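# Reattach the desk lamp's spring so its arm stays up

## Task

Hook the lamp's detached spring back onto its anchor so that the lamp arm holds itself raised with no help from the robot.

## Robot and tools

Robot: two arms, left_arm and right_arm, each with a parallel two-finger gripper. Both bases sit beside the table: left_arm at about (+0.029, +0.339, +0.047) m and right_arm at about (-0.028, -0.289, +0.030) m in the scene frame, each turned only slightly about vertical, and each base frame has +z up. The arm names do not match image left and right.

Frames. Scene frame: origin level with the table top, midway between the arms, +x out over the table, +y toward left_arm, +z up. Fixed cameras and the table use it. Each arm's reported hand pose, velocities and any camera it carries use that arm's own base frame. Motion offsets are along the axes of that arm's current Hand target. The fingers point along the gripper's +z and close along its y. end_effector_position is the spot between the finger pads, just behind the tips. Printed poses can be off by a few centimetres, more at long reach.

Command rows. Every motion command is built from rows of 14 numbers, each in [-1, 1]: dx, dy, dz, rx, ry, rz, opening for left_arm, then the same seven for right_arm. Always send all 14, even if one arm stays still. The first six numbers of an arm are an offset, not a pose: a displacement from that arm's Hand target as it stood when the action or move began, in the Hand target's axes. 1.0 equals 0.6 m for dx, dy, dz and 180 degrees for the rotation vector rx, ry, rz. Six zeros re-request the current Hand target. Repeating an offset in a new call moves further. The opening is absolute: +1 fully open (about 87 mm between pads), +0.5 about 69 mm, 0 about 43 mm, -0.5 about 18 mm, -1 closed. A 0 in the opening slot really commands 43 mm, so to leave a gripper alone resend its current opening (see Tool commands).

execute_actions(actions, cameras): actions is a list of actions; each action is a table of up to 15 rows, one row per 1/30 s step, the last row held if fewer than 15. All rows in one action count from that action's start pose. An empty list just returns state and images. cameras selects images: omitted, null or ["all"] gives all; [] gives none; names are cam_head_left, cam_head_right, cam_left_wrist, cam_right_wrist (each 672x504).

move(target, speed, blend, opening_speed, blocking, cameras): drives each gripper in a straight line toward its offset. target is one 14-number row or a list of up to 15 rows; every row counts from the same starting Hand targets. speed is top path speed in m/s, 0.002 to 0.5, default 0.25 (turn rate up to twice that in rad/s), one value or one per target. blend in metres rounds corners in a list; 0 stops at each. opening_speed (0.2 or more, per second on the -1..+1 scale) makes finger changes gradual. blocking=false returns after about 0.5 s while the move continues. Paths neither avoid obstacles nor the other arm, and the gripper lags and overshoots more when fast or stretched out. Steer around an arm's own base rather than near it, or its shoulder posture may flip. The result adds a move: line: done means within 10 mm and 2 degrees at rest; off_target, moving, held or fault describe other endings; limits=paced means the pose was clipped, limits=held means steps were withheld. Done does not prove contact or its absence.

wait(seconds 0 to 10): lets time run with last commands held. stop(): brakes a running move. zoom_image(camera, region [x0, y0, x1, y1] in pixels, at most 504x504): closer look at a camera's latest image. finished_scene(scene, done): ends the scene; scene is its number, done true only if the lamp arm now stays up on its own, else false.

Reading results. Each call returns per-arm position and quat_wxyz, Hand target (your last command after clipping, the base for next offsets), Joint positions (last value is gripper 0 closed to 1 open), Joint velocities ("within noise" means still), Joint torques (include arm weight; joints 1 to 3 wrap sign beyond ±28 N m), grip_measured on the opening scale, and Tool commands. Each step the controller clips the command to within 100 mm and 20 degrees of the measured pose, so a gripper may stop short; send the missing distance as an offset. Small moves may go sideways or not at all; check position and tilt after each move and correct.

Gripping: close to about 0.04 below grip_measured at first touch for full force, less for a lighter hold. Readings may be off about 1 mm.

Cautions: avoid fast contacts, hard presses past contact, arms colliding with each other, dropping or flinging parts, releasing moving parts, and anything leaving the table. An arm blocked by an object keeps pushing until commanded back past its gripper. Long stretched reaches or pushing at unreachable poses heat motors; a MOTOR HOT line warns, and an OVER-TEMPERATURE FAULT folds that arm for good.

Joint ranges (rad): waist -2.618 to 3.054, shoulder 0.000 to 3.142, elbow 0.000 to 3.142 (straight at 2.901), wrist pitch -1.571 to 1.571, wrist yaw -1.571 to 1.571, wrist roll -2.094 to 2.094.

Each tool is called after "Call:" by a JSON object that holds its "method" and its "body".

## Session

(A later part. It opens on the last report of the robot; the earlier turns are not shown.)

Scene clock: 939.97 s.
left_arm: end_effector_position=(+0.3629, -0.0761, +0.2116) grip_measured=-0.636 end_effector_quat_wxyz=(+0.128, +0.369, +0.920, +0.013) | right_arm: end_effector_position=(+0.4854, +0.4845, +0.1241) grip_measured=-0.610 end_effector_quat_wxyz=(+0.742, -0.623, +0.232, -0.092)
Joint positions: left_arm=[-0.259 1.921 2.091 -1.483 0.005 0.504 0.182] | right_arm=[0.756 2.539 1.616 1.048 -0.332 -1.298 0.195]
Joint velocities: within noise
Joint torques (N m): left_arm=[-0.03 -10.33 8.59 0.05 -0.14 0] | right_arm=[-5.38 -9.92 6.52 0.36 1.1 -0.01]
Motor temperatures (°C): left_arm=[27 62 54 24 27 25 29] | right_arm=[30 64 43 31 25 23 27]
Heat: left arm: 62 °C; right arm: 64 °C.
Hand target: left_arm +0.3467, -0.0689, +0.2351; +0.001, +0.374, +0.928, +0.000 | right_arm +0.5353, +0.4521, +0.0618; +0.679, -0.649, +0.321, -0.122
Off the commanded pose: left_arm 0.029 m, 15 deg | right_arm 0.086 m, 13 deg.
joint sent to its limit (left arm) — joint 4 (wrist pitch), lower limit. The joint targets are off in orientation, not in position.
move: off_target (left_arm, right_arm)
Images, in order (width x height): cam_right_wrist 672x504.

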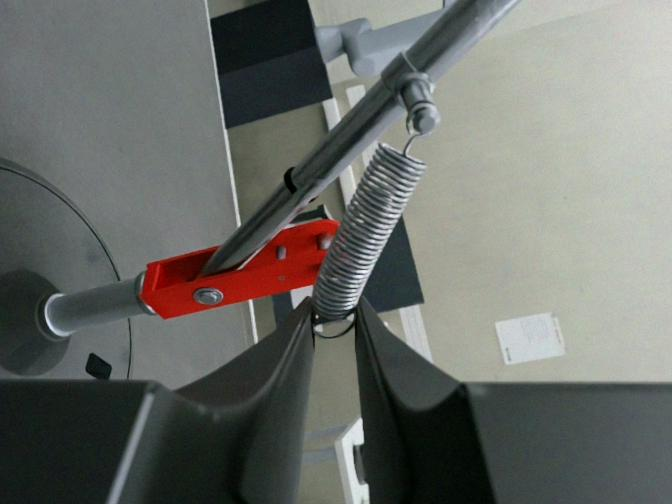

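Call:
{"method": "move", "body": {"target": [0,0,0,0,0,0,-0.9,-0.005,-0.006,0.016,0,0,0,-0.95], "speed": 0.06, "cameras": ["cam_right_wrist"]}}

Call:
{"method": "zoom_image", "body": {"camera": "cam_right_wrist", "region": [280, 240, 390, 360]}}

Scene clock: 943.87 s.
left_arm: end_effector_position=(+0.3629, -0.0761, +0.2116) grip_measured=-0.636 end_effector_quat_wxyz=(+0.128, +0.369, +0.920, +0.013) | right_arm: end_effector_position=(+0.4917, +0.4904, +0.1258) grip_measured=-0.610 end_effector_quat_wxyz=(+0.740, -0.625, +0.233, -0.092)
Joint positions: left_arm=[-0.259 1.921 2.091 -1.483 0.005 0.504 0.182] | right_arm=[0.756 2.558 1.671 1.005 -0.332 -1.299 0.195]
Joint velocities: within noise
Joint torques (N m): left_arm=[-0.02 -10.32 8.61 0.05 -0.14 0] | right_arm=[-4.74 -10.13 6.98 0.37 1.18 -0.01]
Motor temperatures (°C): left_arm=[27 62 54 24 27 25 29] | right_arm=[30 64 43 30 25 23 27]
Heat: left arm: 62 °C; right arm: 64 °C.
Hand target: left_arm +0.3467, -0.0689, +0.2351; +0.001, +0.374, +0.928, +0.000 | right_arm +0.5395, +0.4610, +0.0655; +0.678, -0.650, +0.321, -0.122
Off the commanded pose: left_arm 0.029 m, 15 deg | right_arm 0.082 m, 13 deg.
joint sent to its limit (left arm) — joint 4 (wrist pitch), lower limit. The joint targets are off in orientation, not in position.
move: off_target (left_arm, right_arm)
Images, in order (width x height): cam_right_wrist 672x504.

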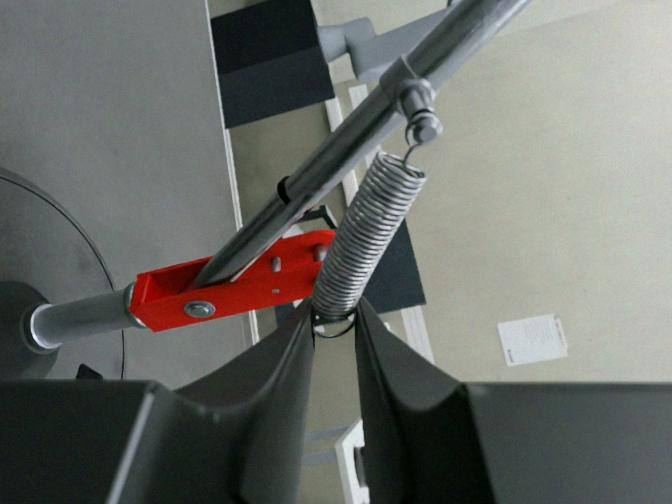

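Scaled by 4.200 from the camera's 672x504 image, which has a finer 960x720 frame.

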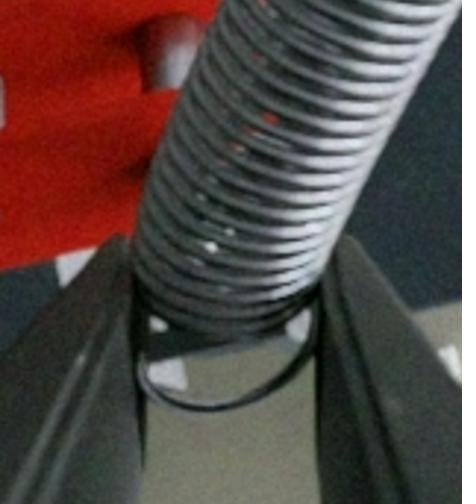

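Call:
{"method": "move", "body": {"target": [0,0,0,0,0,0,-0.9,0.004,0.004,0.015,0,0,0,-0.95], "speed": 0.06, "cameras": ["cam_right_wrist"]}}

Call:
{"method": "zoom_image", "body": {"camera": "cam_right_wrist", "region": [280, 240, 390, 360]}}

Scene clock: 946.83 s.
left_arm: end_effector_position=(+0.3631, -0.0762, +0.2120) grip_measured=-0.636 end_effector_quat_wxyz=(+0.129, +0.369, +0.920, +0.013) | right_arm: end_effector_position=(+0.4970, +0.4954, +0.1248) grip_measured=-0.610 end_effector_quat_wxyz=(+0.742, -0.622, +0.231, -0.093)
Joint positions: left_arm=[-0.259 1.921 2.093 -1.483 0.005 0.504 0.182] | right_arm=[0.756 2.589 1.722 0.993 -0.332 -1.3 0.195]
Joint velocities: within noise
Joint torques (N m): left_arm=[-0.02 -10.32 8.5 0.06 -0.14 0] | right_arm=[-4.68 -10.26 7.12 0.32 1.18 0]
Motor temperatures (°C): left_arm=[27 62 54 24 27 25 29] | right_arm=[30 63 44 30 25 23 27]
Heat: left arm: 62 °C; right arm: 63 °C.
Hand target: left_arm +0.3467, -0.0689, +0.2351; +0.001, +0.374, +0.928, +0.000 | right_arm +0.5461, +0.4672, +0.0622; +0.678, -0.650, +0.321, -0.122
Off the commanded pose: left_arm 0.029 m, 15 deg | right_arm 0.085 m, 13 deg.
joint sent to its limit (left arm) — joint 4 (wrist pitch), lower limit. The joint targets are off in orientation, not in position.
move: off_target (left_arm, right_arm)
Images, in order (width x height): cam_right_wrist 672x504.

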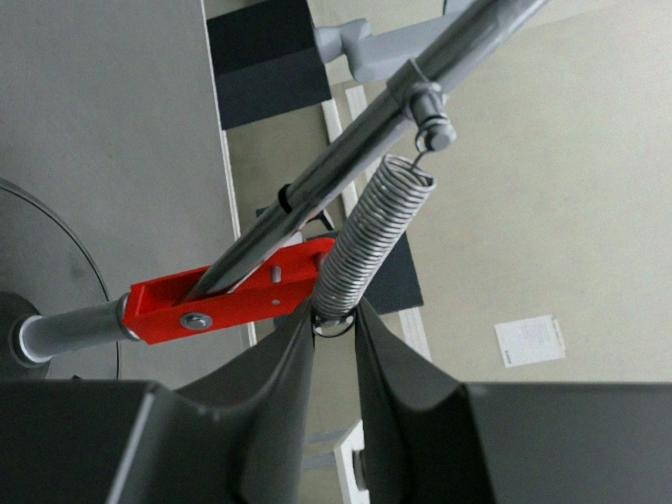

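Scaled by 4.200 from the camera's 672x504 image, which has a finer 960x720 frame.

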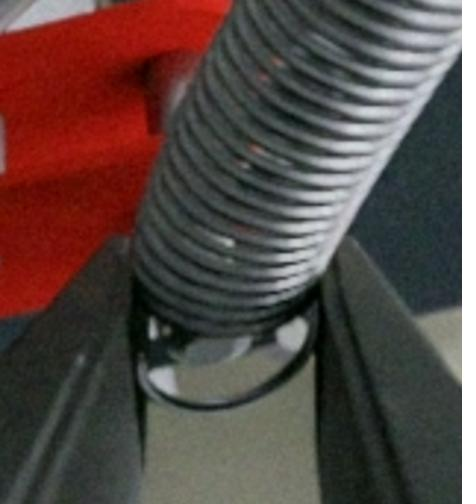

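Call:
{"method": "move", "body": {"target": [0,0,0,0,0,0,-0.9,0.012,0.002,0.015,0,0,0,-0.95], "speed": 0.06, "cameras": ["cam_right_wrist"]}}

Call:
{"method": "zoom_image", "body": {"camera": "cam_right_wrist", "region": [300, 290, 370, 350]}}

Scene clock: 951.03 s.
left_arm: end_effector_position=(+0.3631, -0.0762, +0.2120) grip_measured=-0.636 end_effector_quat_wxyz=(+0.129, +0.369, +0.920, +0.013) | right_arm: end_effector_position=(+0.5017, +0.4994, +0.1240) grip_measured=-0.610 end_effector_quat_wxyz=(+0.745, -0.620, +0.227, -0.094)
Joint positions: left_arm=[-0.259 1.921 2.093 -1.483 0.005 0.504 0.182] | right_arm=[0.755 2.619 1.769 0.986 -0.337 -1.301 0.195]
Joint velocities: within noise
Joint torques (N m): left_arm=[-0.03 -10.32 8.5 0.05 -0.14 0] | right_arm=[-5.29 -10.28 7.46 0.2 1.14 0.02]
Motor temperatures (°C): left_arm=[27 62 53 24 27 25 29] | right_arm=[30 63 44 30 25 23 28]
Heat: left arm: 62 °C; right arm: 63 °C.
Hand target: left_arm +0.3467, -0.0689, +0.2351; +0.001, +0.374, +0.928, +0.000 | right_arm +0.5566, +0.4704, +0.0586; +0.678, -0.650, +0.321, -0.122
Off the commanded pose: left_arm 0.029 m, 15 deg | right_arm 0.090 m, 14 deg.
joint sent to its limit (left arm) — joint 4 (wrist pitch), lower limit. The joint targets are off in orientation, not in position.
move: off_target (left_arm, right_arm)
Images, in order (width x height): cam_right_wrist 672x504.

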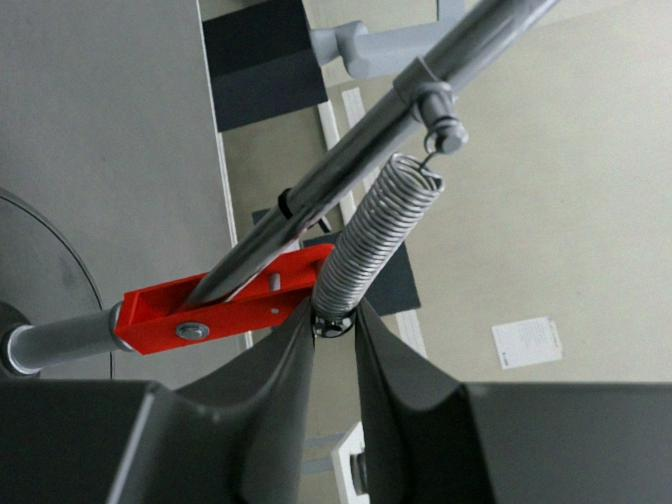

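Scaled by 7.200 from the camera's 672x504 image, which has a finer 960x720 frame.

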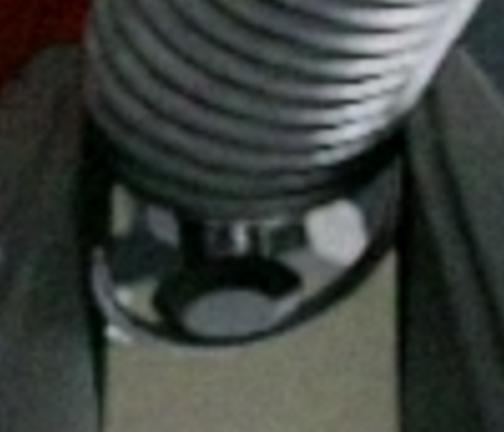

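Call:
{"method": "move", "body": {"target": [0,0,0,0,0,0,-0.9,0.012,0,0.005,0,0,0,-0.95], "speed": 0.06, "cameras": ["cam_right_wrist"]}}

Call:
{"method": "zoom_image", "body": {"camera": "cam_right_wrist", "region": [300, 290, 370, 350]}}

Scene clock: 955.30 s.
left_arm: end_effector_position=(+0.3634, -0.0763, +0.2120) grip_measured=-0.636 end_effector_quat_wxyz=(+0.130, +0.369, +0.920, +0.013) | right_arm: end_effector_position=(+0.5034, +0.4991, +0.1243) grip_measured=-0.610 end_effector_quat_wxyz=(+0.747, -0.620, +0.221, -0.092)
Joint positions: left_arm=[-0.259 1.921 2.093 -1.482 0.005 0.504 0.182] | right_arm=[0.748 2.627 1.779 0.991 -0.355 -1.302 0.195]
Joint velocities: within noise
Joint torques (N m): left_arm=[-0.03 -10.33 8.51 0.04 -0.14 0] | right_arm=[-5.81 -9.99 7.79 0.14 1.21 0.03]
Motor temperatures (°C): left_arm=[27 62 53 24 27 25 29] | right_arm=[31 62 44 30 25 23 28]
Heat: left arm: 62 °C; right arm: 62 °C.
Hand target: left_arm +0.3467, -0.0689, +0.2351; +0.001, +0.374, +0.928, +0.000 | right_arm +0.5640, +0.4685, +0.0565; +0.678, -0.650, +0.321, -0.122
Off the commanded pose: left_arm 0.029 m, 15 deg | right_arm 0.096 m, 15 deg.
joint sent to its limit (left arm) — joint 4 (wrist pitch), lower limit. The joint targets are off in orientation, not in position.
move: off_target (left_arm, right_arm)
Images, in order (width x height): cam_right_wrist 672x504.

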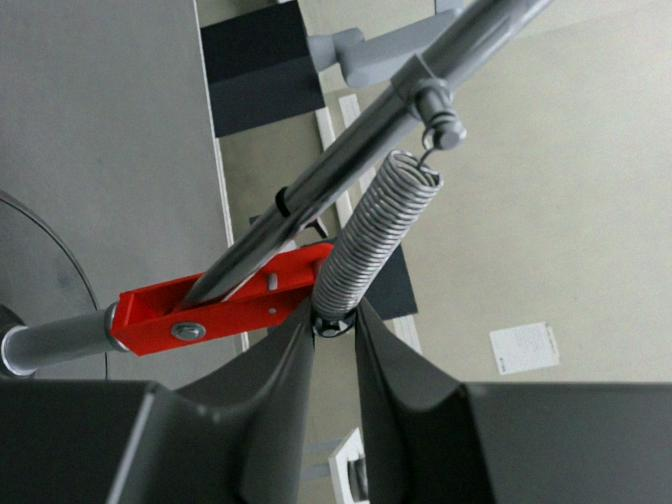

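Scaled by 7.200 from the camera's 672x504 image, which has a finer 960x720 frame.

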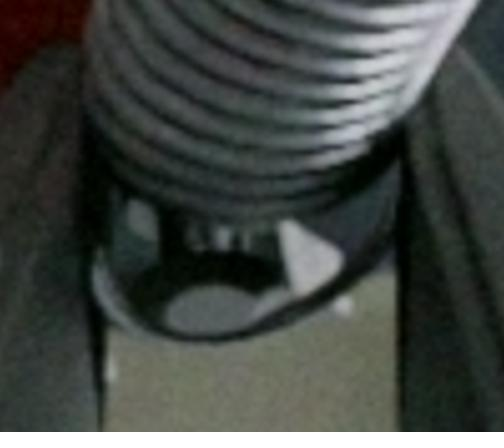

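Call:
{"method": "move", "body": {"target": [0,0,0,0,0,0,-0.9,0.003,0.0,0.014,0,0,0,-0.95], "speed": 0.06, "cameras": ["cam_right_wrist"]}}

Call:
{"method": "zoom_image", "body": {"camera": "cam_right_wrist", "region": [300, 290, 370, 350]}}

Scene clock: 969.90 s.
left_arm: end_effector_position=(+0.3672, -0.0772, +0.2125) grip_measured=-0.636 end_effector_quat_wxyz=(+0.137, +0.369, +0.919, +0.015) | right_arm: end_effector_position=(+0.5082, +0.5019, +0.1244) grip_measured=-0.610 end_effector_quat_wxyz=(+0.749, -0.618, +0.218, -0.094)
Joint positions: left_arm=[-0.259 1.921 2.093 -1.466 0.004 0.504 0.182] | right_arm=[0.746 2.651 1.822 0.98 -0.358 -1.303 0.195]
Joint velocities: within noise
Joint torques (N m): left_arm=[-0.01 -10.24 8.64 -0.1 -0.13 0] | right_arm=[-5.5 -10.19 7.91 0.09 1.25 0.04]
Motor temperatures (°C): left_arm=[27 62 53 24 27 25 29] | right_arm=[31 63 44 29 26 23 28]
Heat: left arm: 62 °C; right arm: 63 °C.
Hand target: left_arm +0.3467, -0.0689, +0.2351; +0.001, +0.374, +0.928, +0.000 | right_arm +0.5702, +0.4744, +0.0556; +0.679, -0.650, +0.321, -0.122
Off the commanded pose: left_arm 0.032 m, 16 deg | right_arm 0.097 m, 15 deg.
joint sent to its limit (left arm) — joint 4 (wrist pitch), lower limit. The joint targets are off in orientation, not in position.
move: off_target (left_arm, right_arm)
Images, in order (width x height): cam_right_wrist 672x504.

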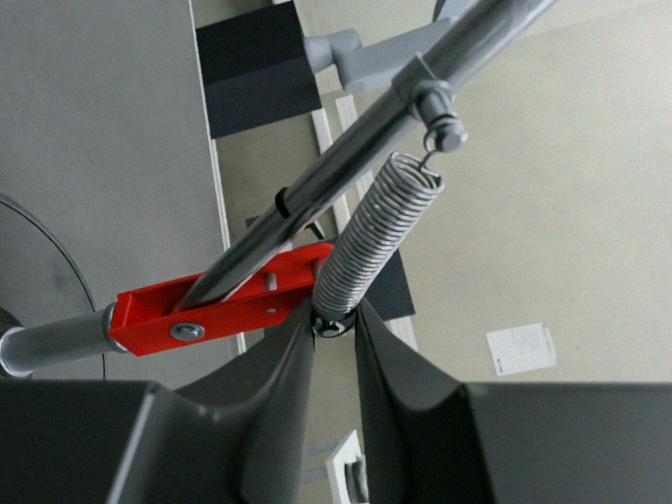

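Scaled by 7.200 from the camera's 672x504 image, which has a finer 960x720 frame.

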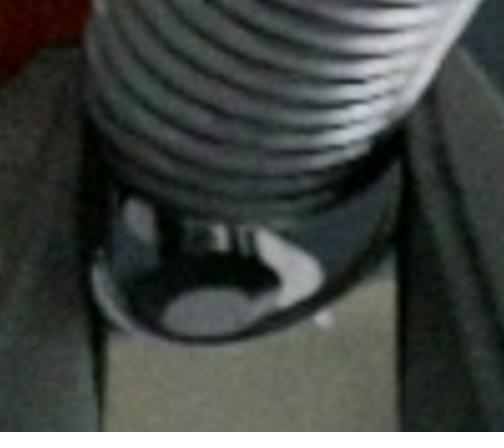

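Call:
{"method": "move", "body": {"target": [[0,0,0,0,0,0,-0.9,0.012,0.01,-0.012,0,0,0,-0.95]], "speed": 0.06, "cameras": ["cam_right_wrist"]}}

Call:
{"method": "zoom_image", "body": {"camera": "cam_right_wrist", "region": [300, 290, 370, 350]}}

Scene clock: 974.27 s.
left_arm: end_effector_position=(+0.3672, -0.0772, +0.2125) grip_measured=-0.636 end_effector_quat_wxyz=(+0.137, +0.369, +0.919, +0.015) | right_arm: end_effector_position=(+0.5066, +0.4999, +0.1214) grip_measured=-0.610 end_effector_quat_wxyz=(+0.749, -0.620, +0.217, -0.093)
Joint positions: left_arm=[-0.259 1.921 2.093 -1.466 0.004 0.504 0.182] | right_arm=[0.744 2.649 1.805 0.994 -0.364 -1.304 0.195]
Joint velocities: within noise
Joint torques (N m): left_arm=[-0.02 -10.26 8.65 -0.1 -0.13 0] | right_arm=[-6.02 -10.25 6.63 0.15 1.24 0.05]
Motor temperatures (°C): left_arm=[27 62 53 24 27 25 29] | right_arm=[31 62 44 29 26 23 28]
Heat: left arm: 62 °C; right arm: 62 °C.
Hand target: left_arm +0.3467, -0.0689, +0.2351; +0.001, +0.374, +0.928, +0.000 | right_arm +0.5682, +0.4660, +0.0503; +0.678, -0.649, +0.321, -0.122
Off the commanded pose: left_arm 0.032 m, 16 deg | right_arm 0.103 m, 15 deg; position clipped.
joint sent to its limit (left arm) — joint 4 (wrist pitch), lower limit. The joint targets are off in orientation, not in position.
move: off_target (left_arm, right_arm); limits=paced
Images, in order (width x height): cam_right_wrist 672x504.

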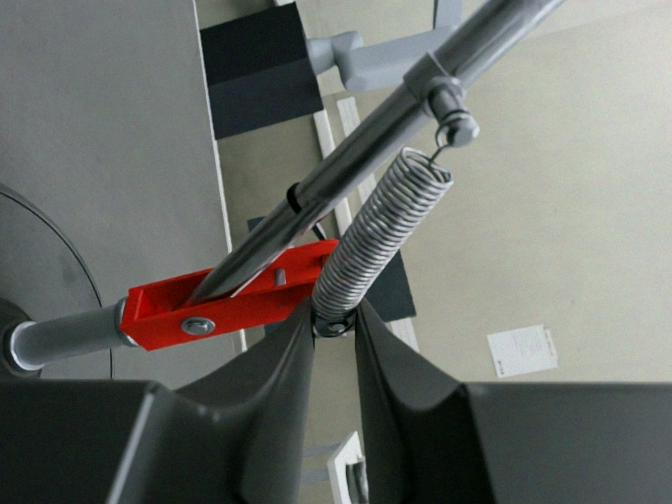

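Scaled by 7.200 from the camera's 672x504 image, which has a finer 960x720 frame.

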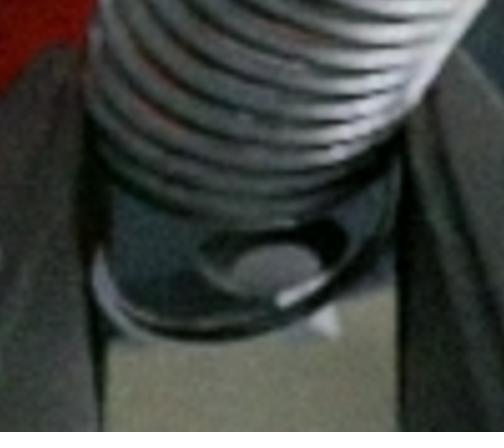

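Call:
{"method": "move", "body": {"target": [0,0,0,0,0,0,-0.9,0.0,-0.004,0.022,0,0,0,-0.95], "speed": 0.06, "cameras": ["cam_right_wrist"]}}

Call:
{"method": "zoom_image", "body": {"camera": "cam_right_wrist", "region": [300, 290, 370, 350]}}

Scene clock: 977.63 s.
left_arm: end_effector_position=(+0.3694, -0.0773, +0.2129) grip_measured=-0.636 end_effector_quat_wxyz=(+0.141, +0.368, +0.919, +0.016) | right_arm: end_effector_position=(+0.5117, +0.5035, +0.1237) grip_measured=-0.610 end_effector_quat_wxyz=(+0.751, -0.617, +0.214, -0.095)
Joint positions: left_arm=[-0.259 1.921 2.093 -1.457 0.002 0.504 0.182] | right_arm=[0.743 2.672 1.853 0.977 -0.364 -1.306 0.195]
Joint velocities: within noise
Joint torques (N m): left_arm=[-0.02 -10.22 8.73 -0.17 -0.11 0] | right_arm=[-5.56 -10.21 7.91 0.04 1.28 0.07]
Motor temperatures (°C): left_arm=[27 62 53 24 27 25 29] | right_arm=[31 62 44 29 26 23 28]
Heat: left arm: 62 °C; right arm: 62 °C.
Hand target: left_arm +0.3467, -0.0689, +0.2351; +0.001, +0.374, +0.928, +0.000 | right_arm +0.5762, +0.4766, +0.0524; +0.679, -0.650, +0.321, -0.122
Off the commanded pose: left_arm 0.033 m, 16 deg | right_arm 0.101 m, 16 deg; position clipped.
joint sent to its limit (left arm) — joint 4 (wrist pitch), lower limit. The joint targets are off in orientation, not in position.
move: off_target (left_arm, right_arm); limits=paced
Images, in order (width x height): cam_right_wrist 672x504.

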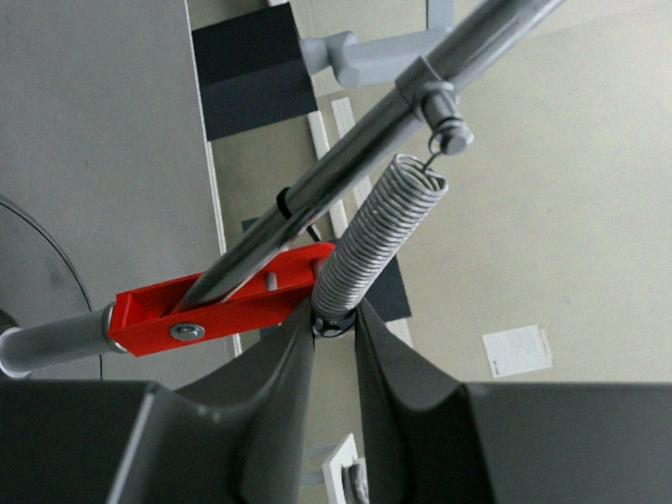

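Scaled by 7.200 from the camera's 672x504 image, which has a finer 960x720 frame.

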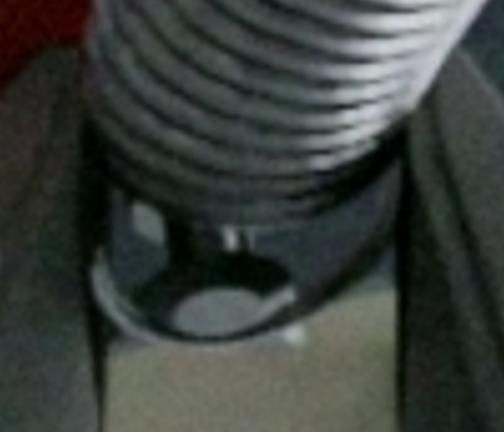

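Call:
{"method": "move", "body": {"target": [[0,0,0,0,0,0,-0.9,0.025,-0.02,-0.015,0,0,0,-0.95]], "speed": 0.06, "cameras": ["cam_right_wrist"]}}

Call:
{"method": "zoom_image", "body": {"camera": "cam_right_wrist", "region": [300, 290, 370, 350]}}

Scene clock: 989.17 s.
left_arm: end_effector_position=(+0.3695, -0.0773, +0.2129) grip_measured=-0.636 end_effector_quat_wxyz=(+0.141, +0.368, +0.919, +0.017) | right_arm: end_effector_position=(+0.5142, +0.4993, +0.1206) grip_measured=-0.610 end_effector_quat_wxyz=(+0.747, -0.626, +0.207, -0.085)
Joint positions: left_arm=[-0.259 1.921 2.093 -1.457 0.001 0.504 0.182] | right_arm=[0.725 2.669 1.848 0.964 -0.408 -1.307 0.195]
Joint velocities: within noise
Joint torques (N m): left_arm=[-0.02 -10.22 8.75 -0.17 -0.11 0.01] | right_arm=[-6.87 -12.4 6.83 0.06 1.43 0.08]
Motor temperatures (°C): left_arm=[27 62 53 24 27 25 29] | right_arm=[31 62 44 29 26 23 28]
Heat: left arm: 62 °C; right arm: 62 °C.
Hand target: left_arm +0.3467, -0.0689, +0.2351; +0.001, +0.374, +0.928, +0.000 | right_arm +0.5842, +0.4597, +0.0612; +0.678, -0.650, +0.321, -0.122
Off the commanded pose: left_arm 0.033 m, 16 deg | right_arm 0.102 m, 16 deg; position clipped.
joint sent to its limit (left arm) — joint 4 (wrist pitch), lower limit. The joint targets are off in orientation, not in position.
move: off_target (left_arm, right_arm); limits=paced
Images, in order (width x height): cam_right_wrist 672x504.

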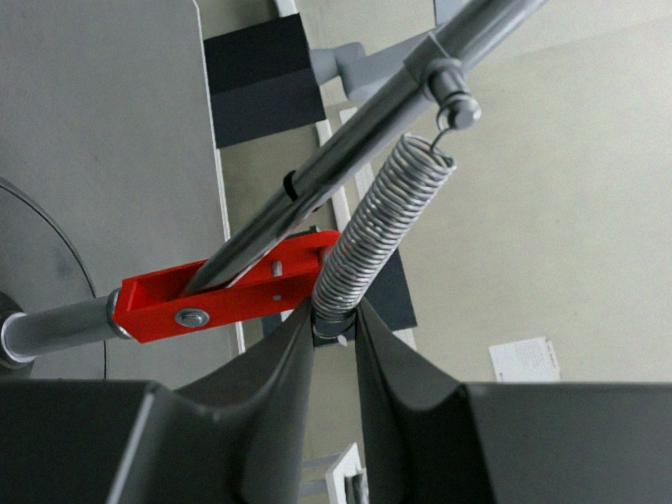

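Scaled by 7.200 from the camera's 672x504 image, which has a finer 960x720 frame.

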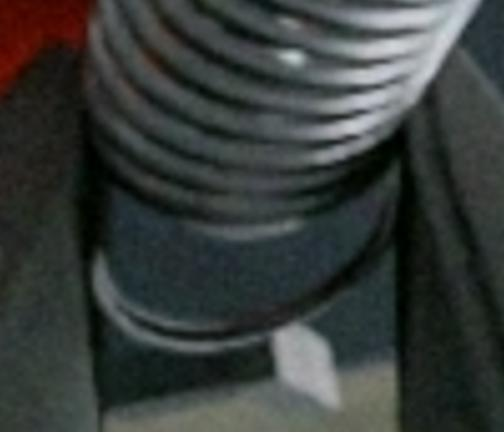

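Call:
{"method": "move", "body": {"target": [0,0,0,0,0,0,-0.9,0.0,-0.01,0.03,0,0,0,-0.95], "speed": 0.06, "cameras": ["cam_right_wrist"]}}

Call:
{"method": "zoom_image", "body": {"camera": "cam_right_wrist", "region": [300, 290, 370, 350]}}

Scene clock: 993.57 s.
left_arm: end_effector_position=(+0.3755, -0.0780, +0.2132) grip_measured=-0.631 end_effector_quat_wxyz=(+0.152, +0.367, +0.917, +0.020) | right_arm: end_effector_position=(+0.5255, +0.5073, +0.1252) grip_measured=-0.610 end_effector_quat_wxyz=(+0.741, -0.632, +0.213, -0.082)
Joint positions: left_arm=[-0.259 1.922 2.093 -1.434 -0.003 0.504 0.184] | right_arm=[0.722 2.696 1.953 0.864 -0.411 -1.307 0.195]
Joint velocities: within noise
Joint torques (N m): left_arm=[-0.03 -10.26 8.99 -0.37 -0.07 0.01] | right_arm=[-6.17 -11.03 8.73 0.27 1.47 0.06]
Motor temperatures (°C): left_arm=[27 62 53 24 27 25 29] | right_arm=[32 62 44 29 26 23 28]
Heat: left arm: 62 °C; right arm: 62 °C.
Hand target: left_arm +0.3467, -0.0689, +0.2351; +0.001, +0.374, +0.928, +0.000 | right_arm +0.5962, +0.4736, +0.0661; +0.678, -0.650, +0.321, -0.121
Off the commanded pose: left_arm 0.037 m, 17 deg | right_arm 0.098 m, 15 deg.
joint sent to its limit (left arm) — joint 4 (wrist pitch), lower limit. The joint targets are off in orientation, not in position.
move: off_target (left_arm, right_arm); limits=paced
Images, in order (width x height): cam_right_wrist 672x504.

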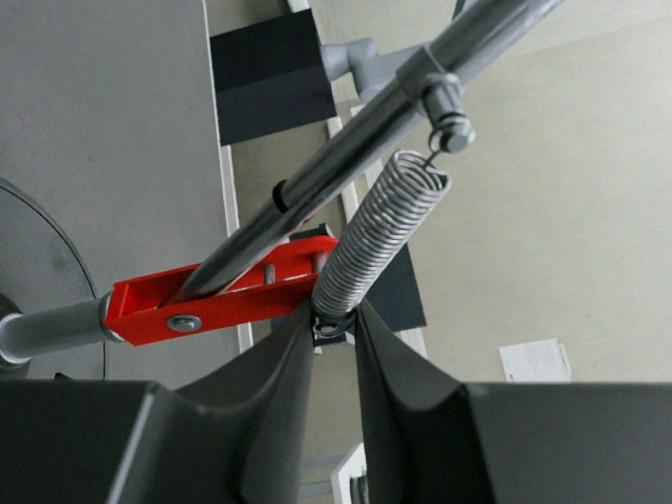

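Scaled by 7.200 from the camera's 672x504 image, which has a finer 960x720 frame.

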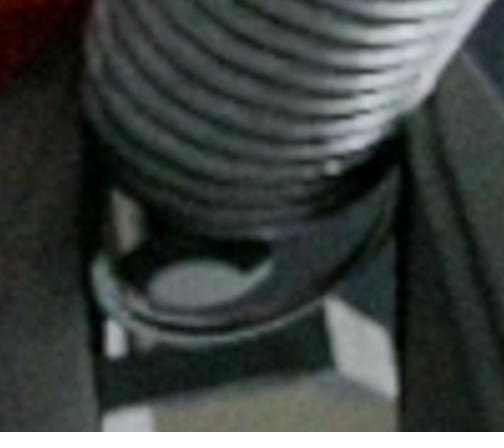

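Call:
{"method": "move", "body": {"target": [0,0,0,0,0,0,-0.9,0.006,0.022,-0.016,0,0,0,-0.95], "speed": 0.06, "cameras": ["cam_right_wrist"]}}

Call:
{"method": "zoom_image", "body": {"camera": "cam_right_wrist", "region": [300, 290, 370, 350]}}

Scene clock: 1001.73 s.
left_arm: end_effector_position=(+0.3759, -0.0781, +0.2132) grip_measured=-0.631 end_effector_quat_wxyz=(+0.152, +0.367, +0.917, +0.020) | right_arm: end_effector_position=(+0.5229, +0.5047, +0.1218) grip_measured=-0.610 end_effector_quat_wxyz=(+0.743, -0.630, +0.212, -0.083)
Joint positions: left_arm=[-0.259 1.925 2.096 -1.435 -0.003 0.504 0.184] | right_arm=[0.722 2.693 1.924 0.897 -0.409 -1.307 0.195]
Joint velocities: within noise
Joint torques (N m): left_arm=[-0.03 -10.43 8.75 -0.36 -0.07 0.01] | right_arm=[-5.98 -10.96 6.48 0.37 1.49 0.05]
Motor temperatures (°C): left_arm=[27 61 53 24 27 25 29] | right_arm=[32 63 45 29 26 23 28]
Heat: left arm: 61 °C; right arm: 63 °C.
Hand target: left_arm +0.3468, -0.0689, +0.2351; +0.001, +0.374, +0.928, +0.000 | right_arm +0.5874, +0.4669, +0.0555; +0.678, -0.650, +0.321, -0.121
Off the commanded pose: left_arm 0.038 m, 17 deg | right_arm 0.104 m, 15 deg; position clipped.
joint sent to its limit (left arm) — joint 4 (wrist pitch), lower limit. The joint targets are off in orientation, not in position.
move: off_target (left_arm, right_arm); limits=paced
Images, in order (width x height): cam_right_wrist 672x504.

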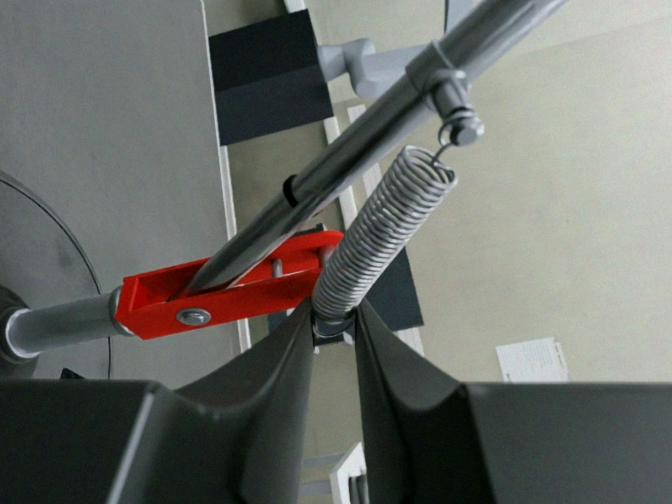

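Scaled by 7.200 from the camera's 672x504 image, which has a finer 960x720 frame.

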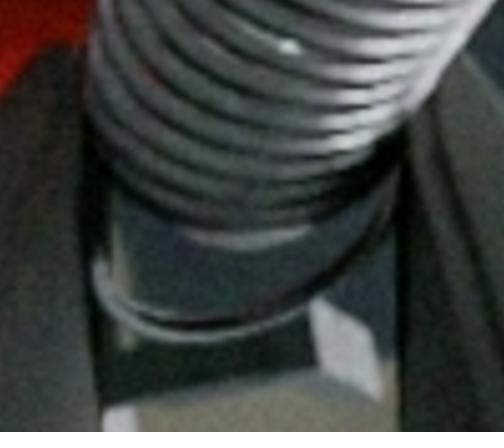

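Call:
{"method": "move", "body": {"target": [0,0,0,0,0,0,-0.9,0.0,0.003,0.022,0,0,0,-0.95], "speed": 0.06, "cameras": ["cam_right_wrist"]}}

Call:
{"method": "zoom_image", "body": {"camera": "cam_right_wrist", "region": [300, 290, 370, 350]}}

Scene clock: 1006.47 s.
left_arm: end_effector_position=(+0.3758, -0.0781, +0.2132) grip_measured=-0.631 end_effector_quat_wxyz=(+0.151, +0.367, +0.917, +0.020) | right_arm: end_effector_position=(+0.5262, +0.5065, +0.1242) grip_measured=-0.610 end_effector_quat_wxyz=(+0.748, -0.624, +0.208, -0.088)
Joint positions: left_arm=[-0.259 1.925 2.096 -1.435 -0.003 0.504 0.184] | right_arm=[0.722 2.714 1.958 0.902 -0.405 -1.309 0.195]
Joint velocities: within noise
Joint torques (N m): left_arm=[-0.02 -10.44 8.75 -0.36 -0.07 0.01] | right_arm=[-5.24 -10.65 7.72 0.15 1.52 0.07]
Motor temperatures (°C): left_arm=[27 61 54 24 27 25 29] | right_arm=[32 62 45 29 27 23 28]
Heat: left arm: 61 °C; right arm: 62 °C.
Hand target: left_arm +0.3467, -0.0689, +0.2351; +0.001, +0.374, +0.928, +0.000 | right_arm +0.5927, +0.4786, +0.0551; +0.678, -0.650, +0.321, -0.122
Off the commanded pose: left_arm 0.038 m, 17 deg | right_arm 0.103 m, 16 deg; position clipped.
joint sent to its limit (left arm) — joint 4 (wrist pitch), lower limit. The joint targets are off in orientation, not in position.
move: off_target (left_arm, right_arm); limits=paced
Images, in order (width x height): cam_right_wrist 672x504.

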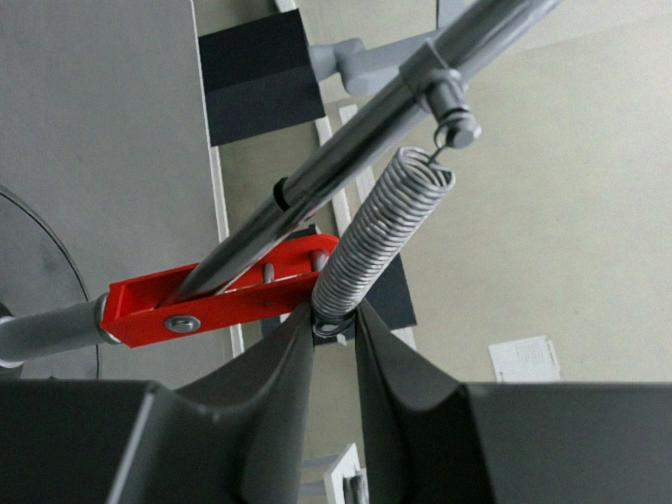

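Scaled by 7.200 from the camera's 672x504 image, which has a finer 960x720 frame.

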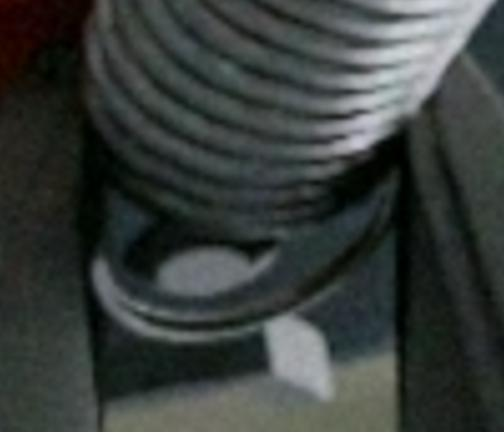

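Call:
{"method": "move", "body": {"target": [0,0,0,0,0,0,-0.9,0.0,0.03,0.004,0,0,0,-0.95], "speed": 0.06, "cameras": ["cam_right_wrist"]}}

Call:
{"method": "zoom_image", "body": {"camera": "cam_right_wrist", "region": [300, 290, 370, 350]}}

Scene clock: 1012.30 s.
left_arm: end_effector_position=(+0.3758, -0.0781, +0.2132) grip_measured=-0.631 end_effector_quat_wxyz=(+0.151, +0.367, +0.917, +0.020) | right_arm: end_effector_position=(+0.5253, +0.5059, +0.1199) grip_measured=-0.610 end_effector_quat_wxyz=(+0.752, -0.619, +0.207, -0.094)
Joint positions: left_arm=[-0.259 1.925 2.096 -1.435 -0.003 0.504 0.184] | right_arm=[0.725 2.73 1.953 0.938 -0.393 -1.31 0.195]
Joint velocities: within noise
Joint torques (N m): left_arm=[-0.02 -10.43 8.73 -0.36 -0.08 0.01] | right_arm=[-4.18 -10.17 6.9 0.11 1.55 0.07]
Motor temperatures (°C): left_arm=[27 60 55 24 27 25 29] | right_arm=[32 62 45 29 27 23 28]
Heat: left arm: 60 °C; right arm: 62 °C.
Hand target: left_arm +0.3467, -0.0689, +0.2351; +0.001, +0.374, +0.928, +0.000 | right_arm +0.5856, +0.4842, +0.0431; +0.678, -0.650, +0.321, -0.122
Off the commanded pose: left_arm 0.038 m, 17 deg | right_arm 0.107 m, 16 deg; position clipped.
joint sent to its limit (left arm) — joint 4 (wrist pitch), lower limit. The joint targets are off in orientation, not in position.
move: off_target (left_arm, right_arm); limits=paced
Images, in order (width x height): cam_right_wrist 672x504.

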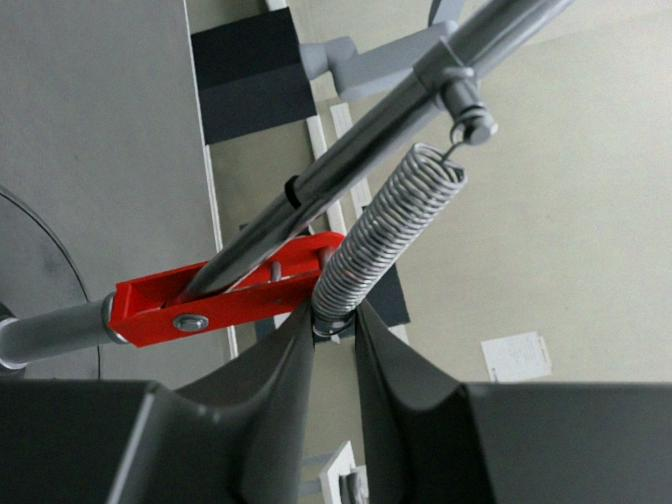

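Scaled by 7.200 from the camera's 672x504 image, which has a finer 960x720 frame.

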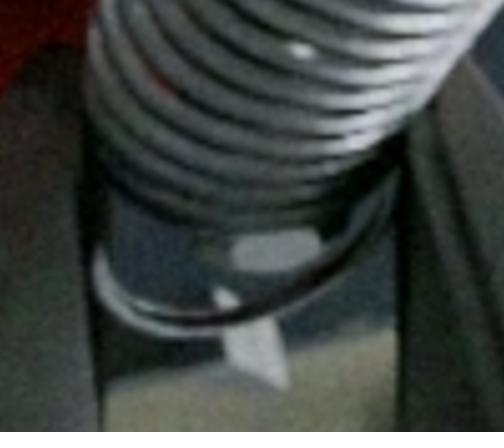

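Call:
{"method": "move", "body": {"target": [0,0,0,0,0,0,-0.9,-0.003,0.002,0.03,0,0,0,-0.95], "speed": 0.06, "cameras": ["cam_right_wrist"]}}

Call:
{"method": "zoom_image", "body": {"camera": "cam_right_wrist", "region": [300, 290, 370, 350]}}

Scene clock: 1016.13 s.
left_arm: end_effector_position=(+0.3783, -0.0776, +0.2130) grip_measured=-0.627 end_effector_quat_wxyz=(+0.154, +0.367, +0.917, +0.024) | right_arm: end_effector_position=(+0.5304, +0.5117, +0.1223) grip_measured=-0.610 end_effector_quat_wxyz=(+0.756, -0.612, +0.208, -0.103)
Joint positions: left_arm=[-0.259 1.927 2.096 -1.426 -0.01 0.504 0.186] | right_arm=[0.733 2.767 2.021 0.923 -0.369 -1.313 0.195]
Joint velocities: within noise
Joint torques (N m): left_arm=[-0.05 -10.52 8.83 -0.44 -0.02 0.01] | right_arm=[-3.58 -10.55 7.95 -0.1 1.44 0.11]
Motor temperatures (°C): left_arm=[27 60 55 24 27 25 29] | right_arm=[32 62 45 28 27 23 28]
Heat: left arm: 60 °C; right arm: 62 °C.
Hand target: left_arm +0.3467, -0.0689, +0.2351; +0.001, +0.374, +0.928, +0.000 | right_arm +0.5920, +0.5004, +0.0447; +0.678, -0.650, +0.321, -0.122
Off the commanded pose: left_arm 0.040 m, 18 deg | right_arm 0.104 m, 16 deg; position clipped.
joint sent to its limit (left arm) — joint 4 (wrist pitch), lower limit. The joint targets are off in orientation, not in position.
move: off_target (left_arm, right_arm); limits=paced
Images, in order (width x height): cam_right_wrist 672x504.

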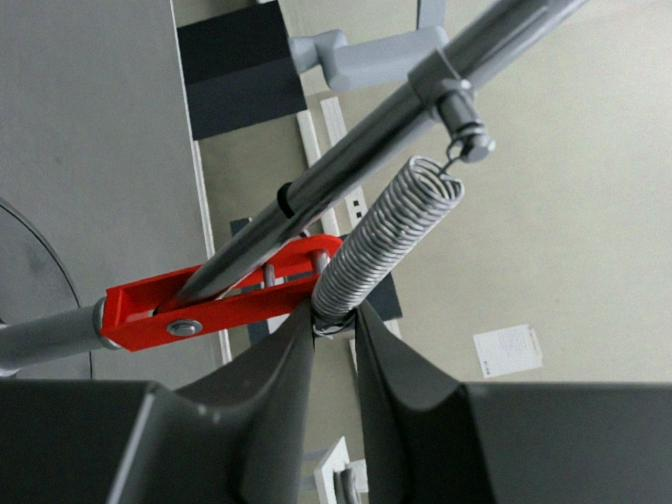

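Scaled by 7.200 from the camera's 672x504 image, which has a finer 960x720 frame.

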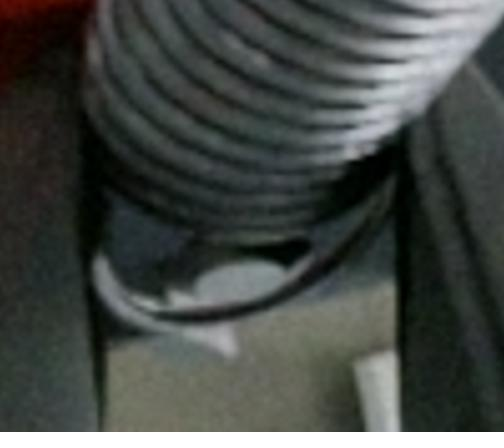

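Call:
{"method": "move", "body": {"target": [0,0,0,0,0,0,-0.9,0.012,0.0,-0.016,0,0,0,-0.95], "speed": 0.06, "cameras": ["cam_right_wrist"]}}

Call:
{"method": "zoom_image", "body": {"camera": "cam_right_wrist", "region": [300, 290, 370, 350]}}

Call:
{"method": "move", "body": {"target": [0,0,0,0,0,0,-0.9,0.006,0.006,0.025,0,0,0,-0.95], "speed": 0.06, "cameras": ["cam_right_wrist"]}}

Call:
{"method": "zoom_image", "body": {"camera": "cam_right_wrist", "region": [300, 290, 370, 350]}}

Scene clock: 1021.50 s.
left_arm: end_effector_position=(+0.3787, -0.0777, +0.2129) grip_measured=-0.627 end_effector_quat_wxyz=(+0.154, +0.367, +0.917, +0.024) | right_arm: end_effector_position=(+0.5286, +0.5098, +0.1198) grip_measured=-0.611 end_effector_quat_wxyz=(+0.754, -0.614, +0.211, -0.104)
Joint positions: left_arm=[-0.259 1.929 2.098 -1.427 -0.01 0.504 0.186] | right_arm=[0.733 2.755 1.995 0.929 -0.364 -1.315 0.195]
Joint velocities: within noise
Joint torques (N m): left_arm=[-0.05 -10.66 8.68 -0.43 -0.02 0.01] | right_arm=[-4.72 -11.06 6.95 0.01 1.28 0.16]
Motor temperatures (°C): left_arm=[27 60 56 24 27 25 29] | right_arm=[31 61 45 28 27 23 28]
Heat: left arm: 60 °C; right arm: 61 °C.
Hand target: left_arm +0.3468, -0.0689, +0.2351; +0.001, +0.374, +0.928, +0.000 | right_arm +0.5906, +0.4889, +0.0445; +0.678, -0.650, +0.321, -0.121
Off the commanded pose: left_arm 0.040 m, 18 deg | right_arm 0.102 m, 16 deg; position clipped.
joint sent to its limit (left arm) — joint 4 (wrist pitch), lower limit. The joint targets are off in orientation, not in position.
move: off_target (left_arm, right_arm); limits=paced
Images, in order (width x height): cam_right_wrist 672x504.

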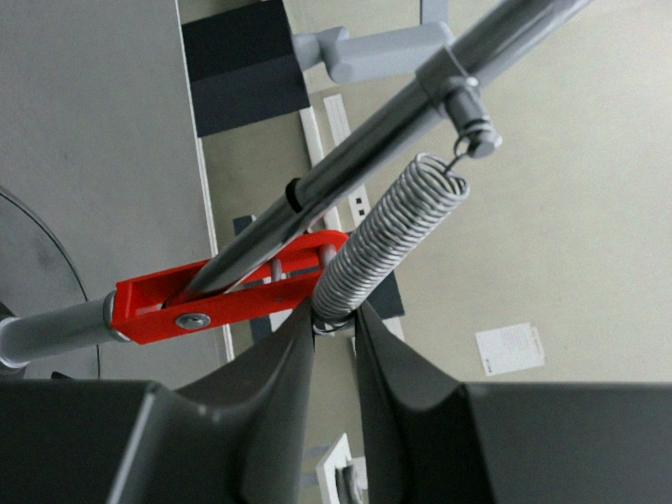

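Scaled by 7.200 from the camera's 672x504 image, which has a finer 960x720 frame.

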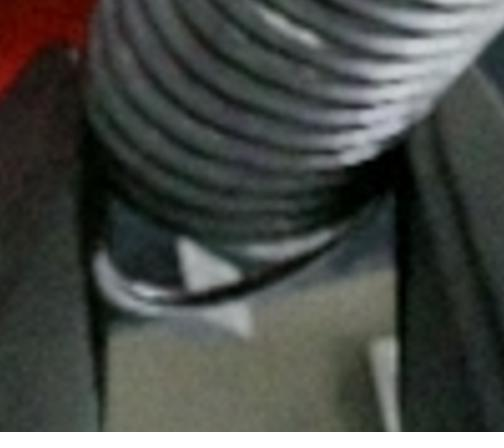

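Scene clock: 1022.93 s.
left_arm: end_effector_position=(+0.3795, -0.0775, +0.2131) grip_measured=-0.625 end_effector_quat_wxyz=(+0.156, +0.366, +0.917, +0.025) | right_arm: end_effector_position=(+0.5328, +0.5135, +0.1234) grip_measured=-0.611 end_effector_quat_wxyz=(+0.755, -0.612, +0.210, -0.105)
Joint positions: left_arm=[-0.259 1.929 2.098 -1.424 -0.012 0.504 0.187] | right_arm=[0.733 2.774 2.046 0.901 -0.364 -1.316 0.194]
Joint velocities: within noise
Joint torques (N m): left_arm=[-0.06 -10.65 8.7 -0.46 -0.01 0.02] | right_arm=[-3.93 -10.65 7.9 -0.06 1.37 0.15]
Motor temperatures (°C): left_arm=[27 60 55 24 27 25 29] | right_arm=[31 62 45 28 27 23 28]
Heat: left arm: 60 °C; right arm: 62 °C.
Hand target: left_arm +0.3467, -0.0689, +0.2351; +0.001, +0.374, +0.928, +0.000 | right_arm +0.5955, +0.5005, +0.0468; +0.679, -0.649, +0.321, -0.122
Off the commanded pose: left_arm 0.040 m, 18 deg | right_arm 0.109 m, 16 deg; position clipped.
joint sent to its limit (left arm) — joint 4 (wrist pitch), lower limit. The joint targets are off in orientation, not in position.
move: off_target (left_arm, right_arm); limits=paced
Images, in order (width x height): cam_right_wrist 672x504.

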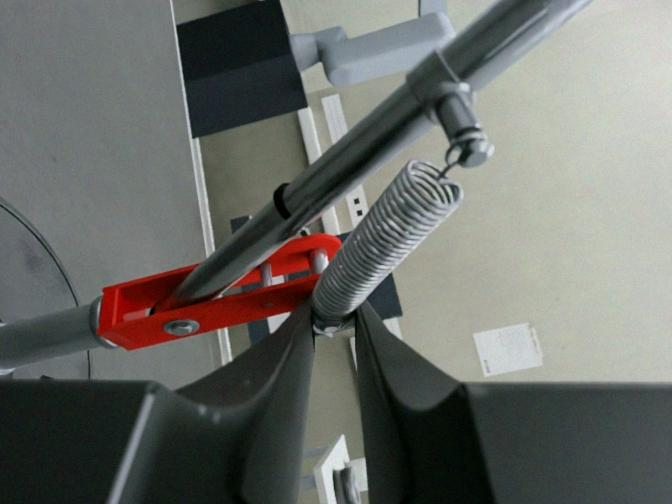

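Scaled by 7.200 from the camera's 672x504 image, which has a finer 960x720 frame.

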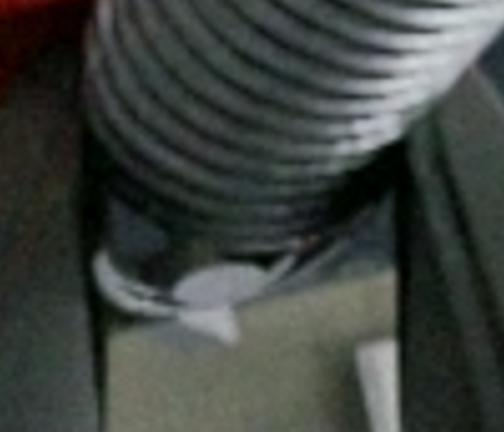

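Call:
{"method": "zoom_image", "body": {"camera": "cam_right_wrist", "region": [308, 312, 350, 346]}}

Call:
{"method": "move", "body": {"target": [0,0,0,0,0,0,-0.9,0.004,0.006,0.012,0,0,0,-0.95], "speed": 0.06, "cameras": ["cam_right_wrist"]}}

Call:
{"method": "zoom_image", "body": {"camera": "cam_right_wrist", "region": [308, 312, 350, 346]}}

Scaled by 12.000 from the camera's 672x504 image, which has a finer 960x720 frame.

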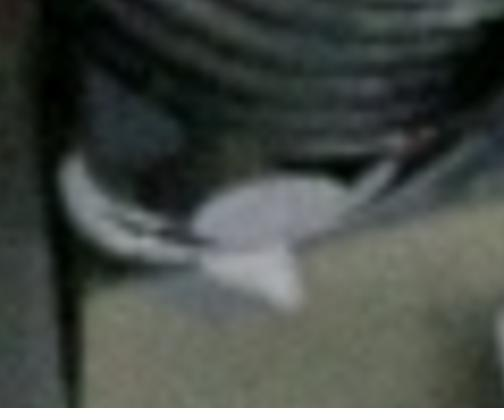

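Scene clock: 1029.70 s.
left_arm: end_effector_position=(+0.3701, -0.0745, +0.2116) grip_measured=-0.625 end_effector_quat_wxyz=(+0.135, +0.369, +0.919, +0.024) | right_arm: end_effector_position=(+0.6004, +0.5004, +0.0372) grip_measured=-0.949 end_effector_quat_wxyz=(+0.674, -0.655, +0.319, -0.124)
Joint positions: left_arm=[-0.259 1.93 2.1 -1.465 -0.015 0.506 0.188] | right_arm=[0.69 3.102 2.62 0.42 -0.245 -1.315 0.025]
Joint velocities: within noise
Joint torques (N m): left_arm=[-0.14 -10.95 8.1 -0.1 0.01 -0.01] | right_arm=[0.31 -15.91 11.45 1.55 0.08 0.19]
Motor temperatures (°C): left_arm=[27 60 55 24 27 25 29] | right_arm=[31 63 45 29 27 24 28]
Heat: left arm: 60 °C; right arm: 63 °C.
Hand target: left_arm +0.3467, -0.0689, +0.2351; +0.001, +0.374, +0.928, +0.000 | right_arm +0.6008, +0.5052, +0.0421; +0.678, -0.650, +0.321, -0.122
Off the commanded pose: left_arm 0.034 m, 16 deg | right_arm 0.007 m, 1 deg.
joint sent to its limit (left arm) — joint 4 (wrist pitch), lower limit. The joint targets are off in orientation, not in position.
move: off_target (left_arm)
Images, in order (width x height): cam_right_wrist 672x504.

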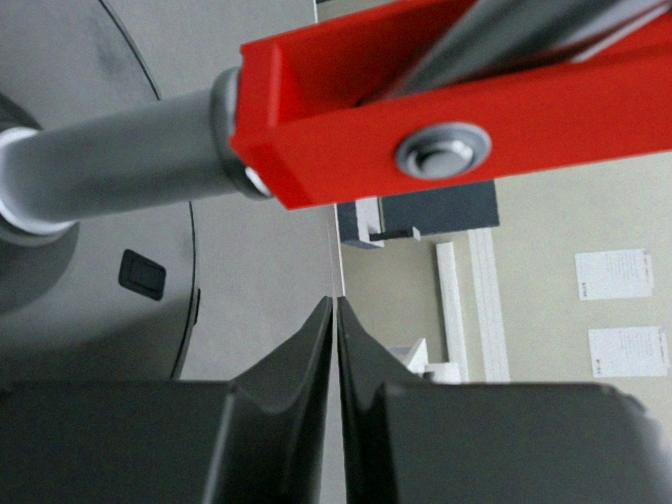

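Scaled by 12.000 from the camera's 672x504 image, which has a finer 960x720 frame.

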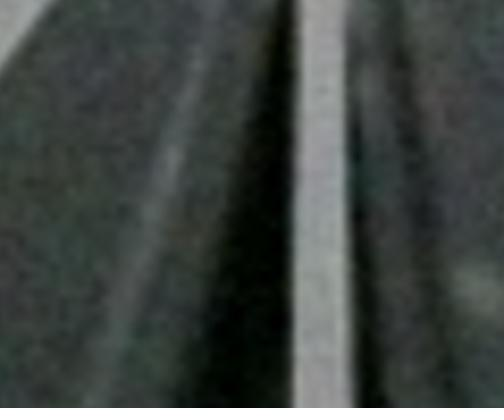

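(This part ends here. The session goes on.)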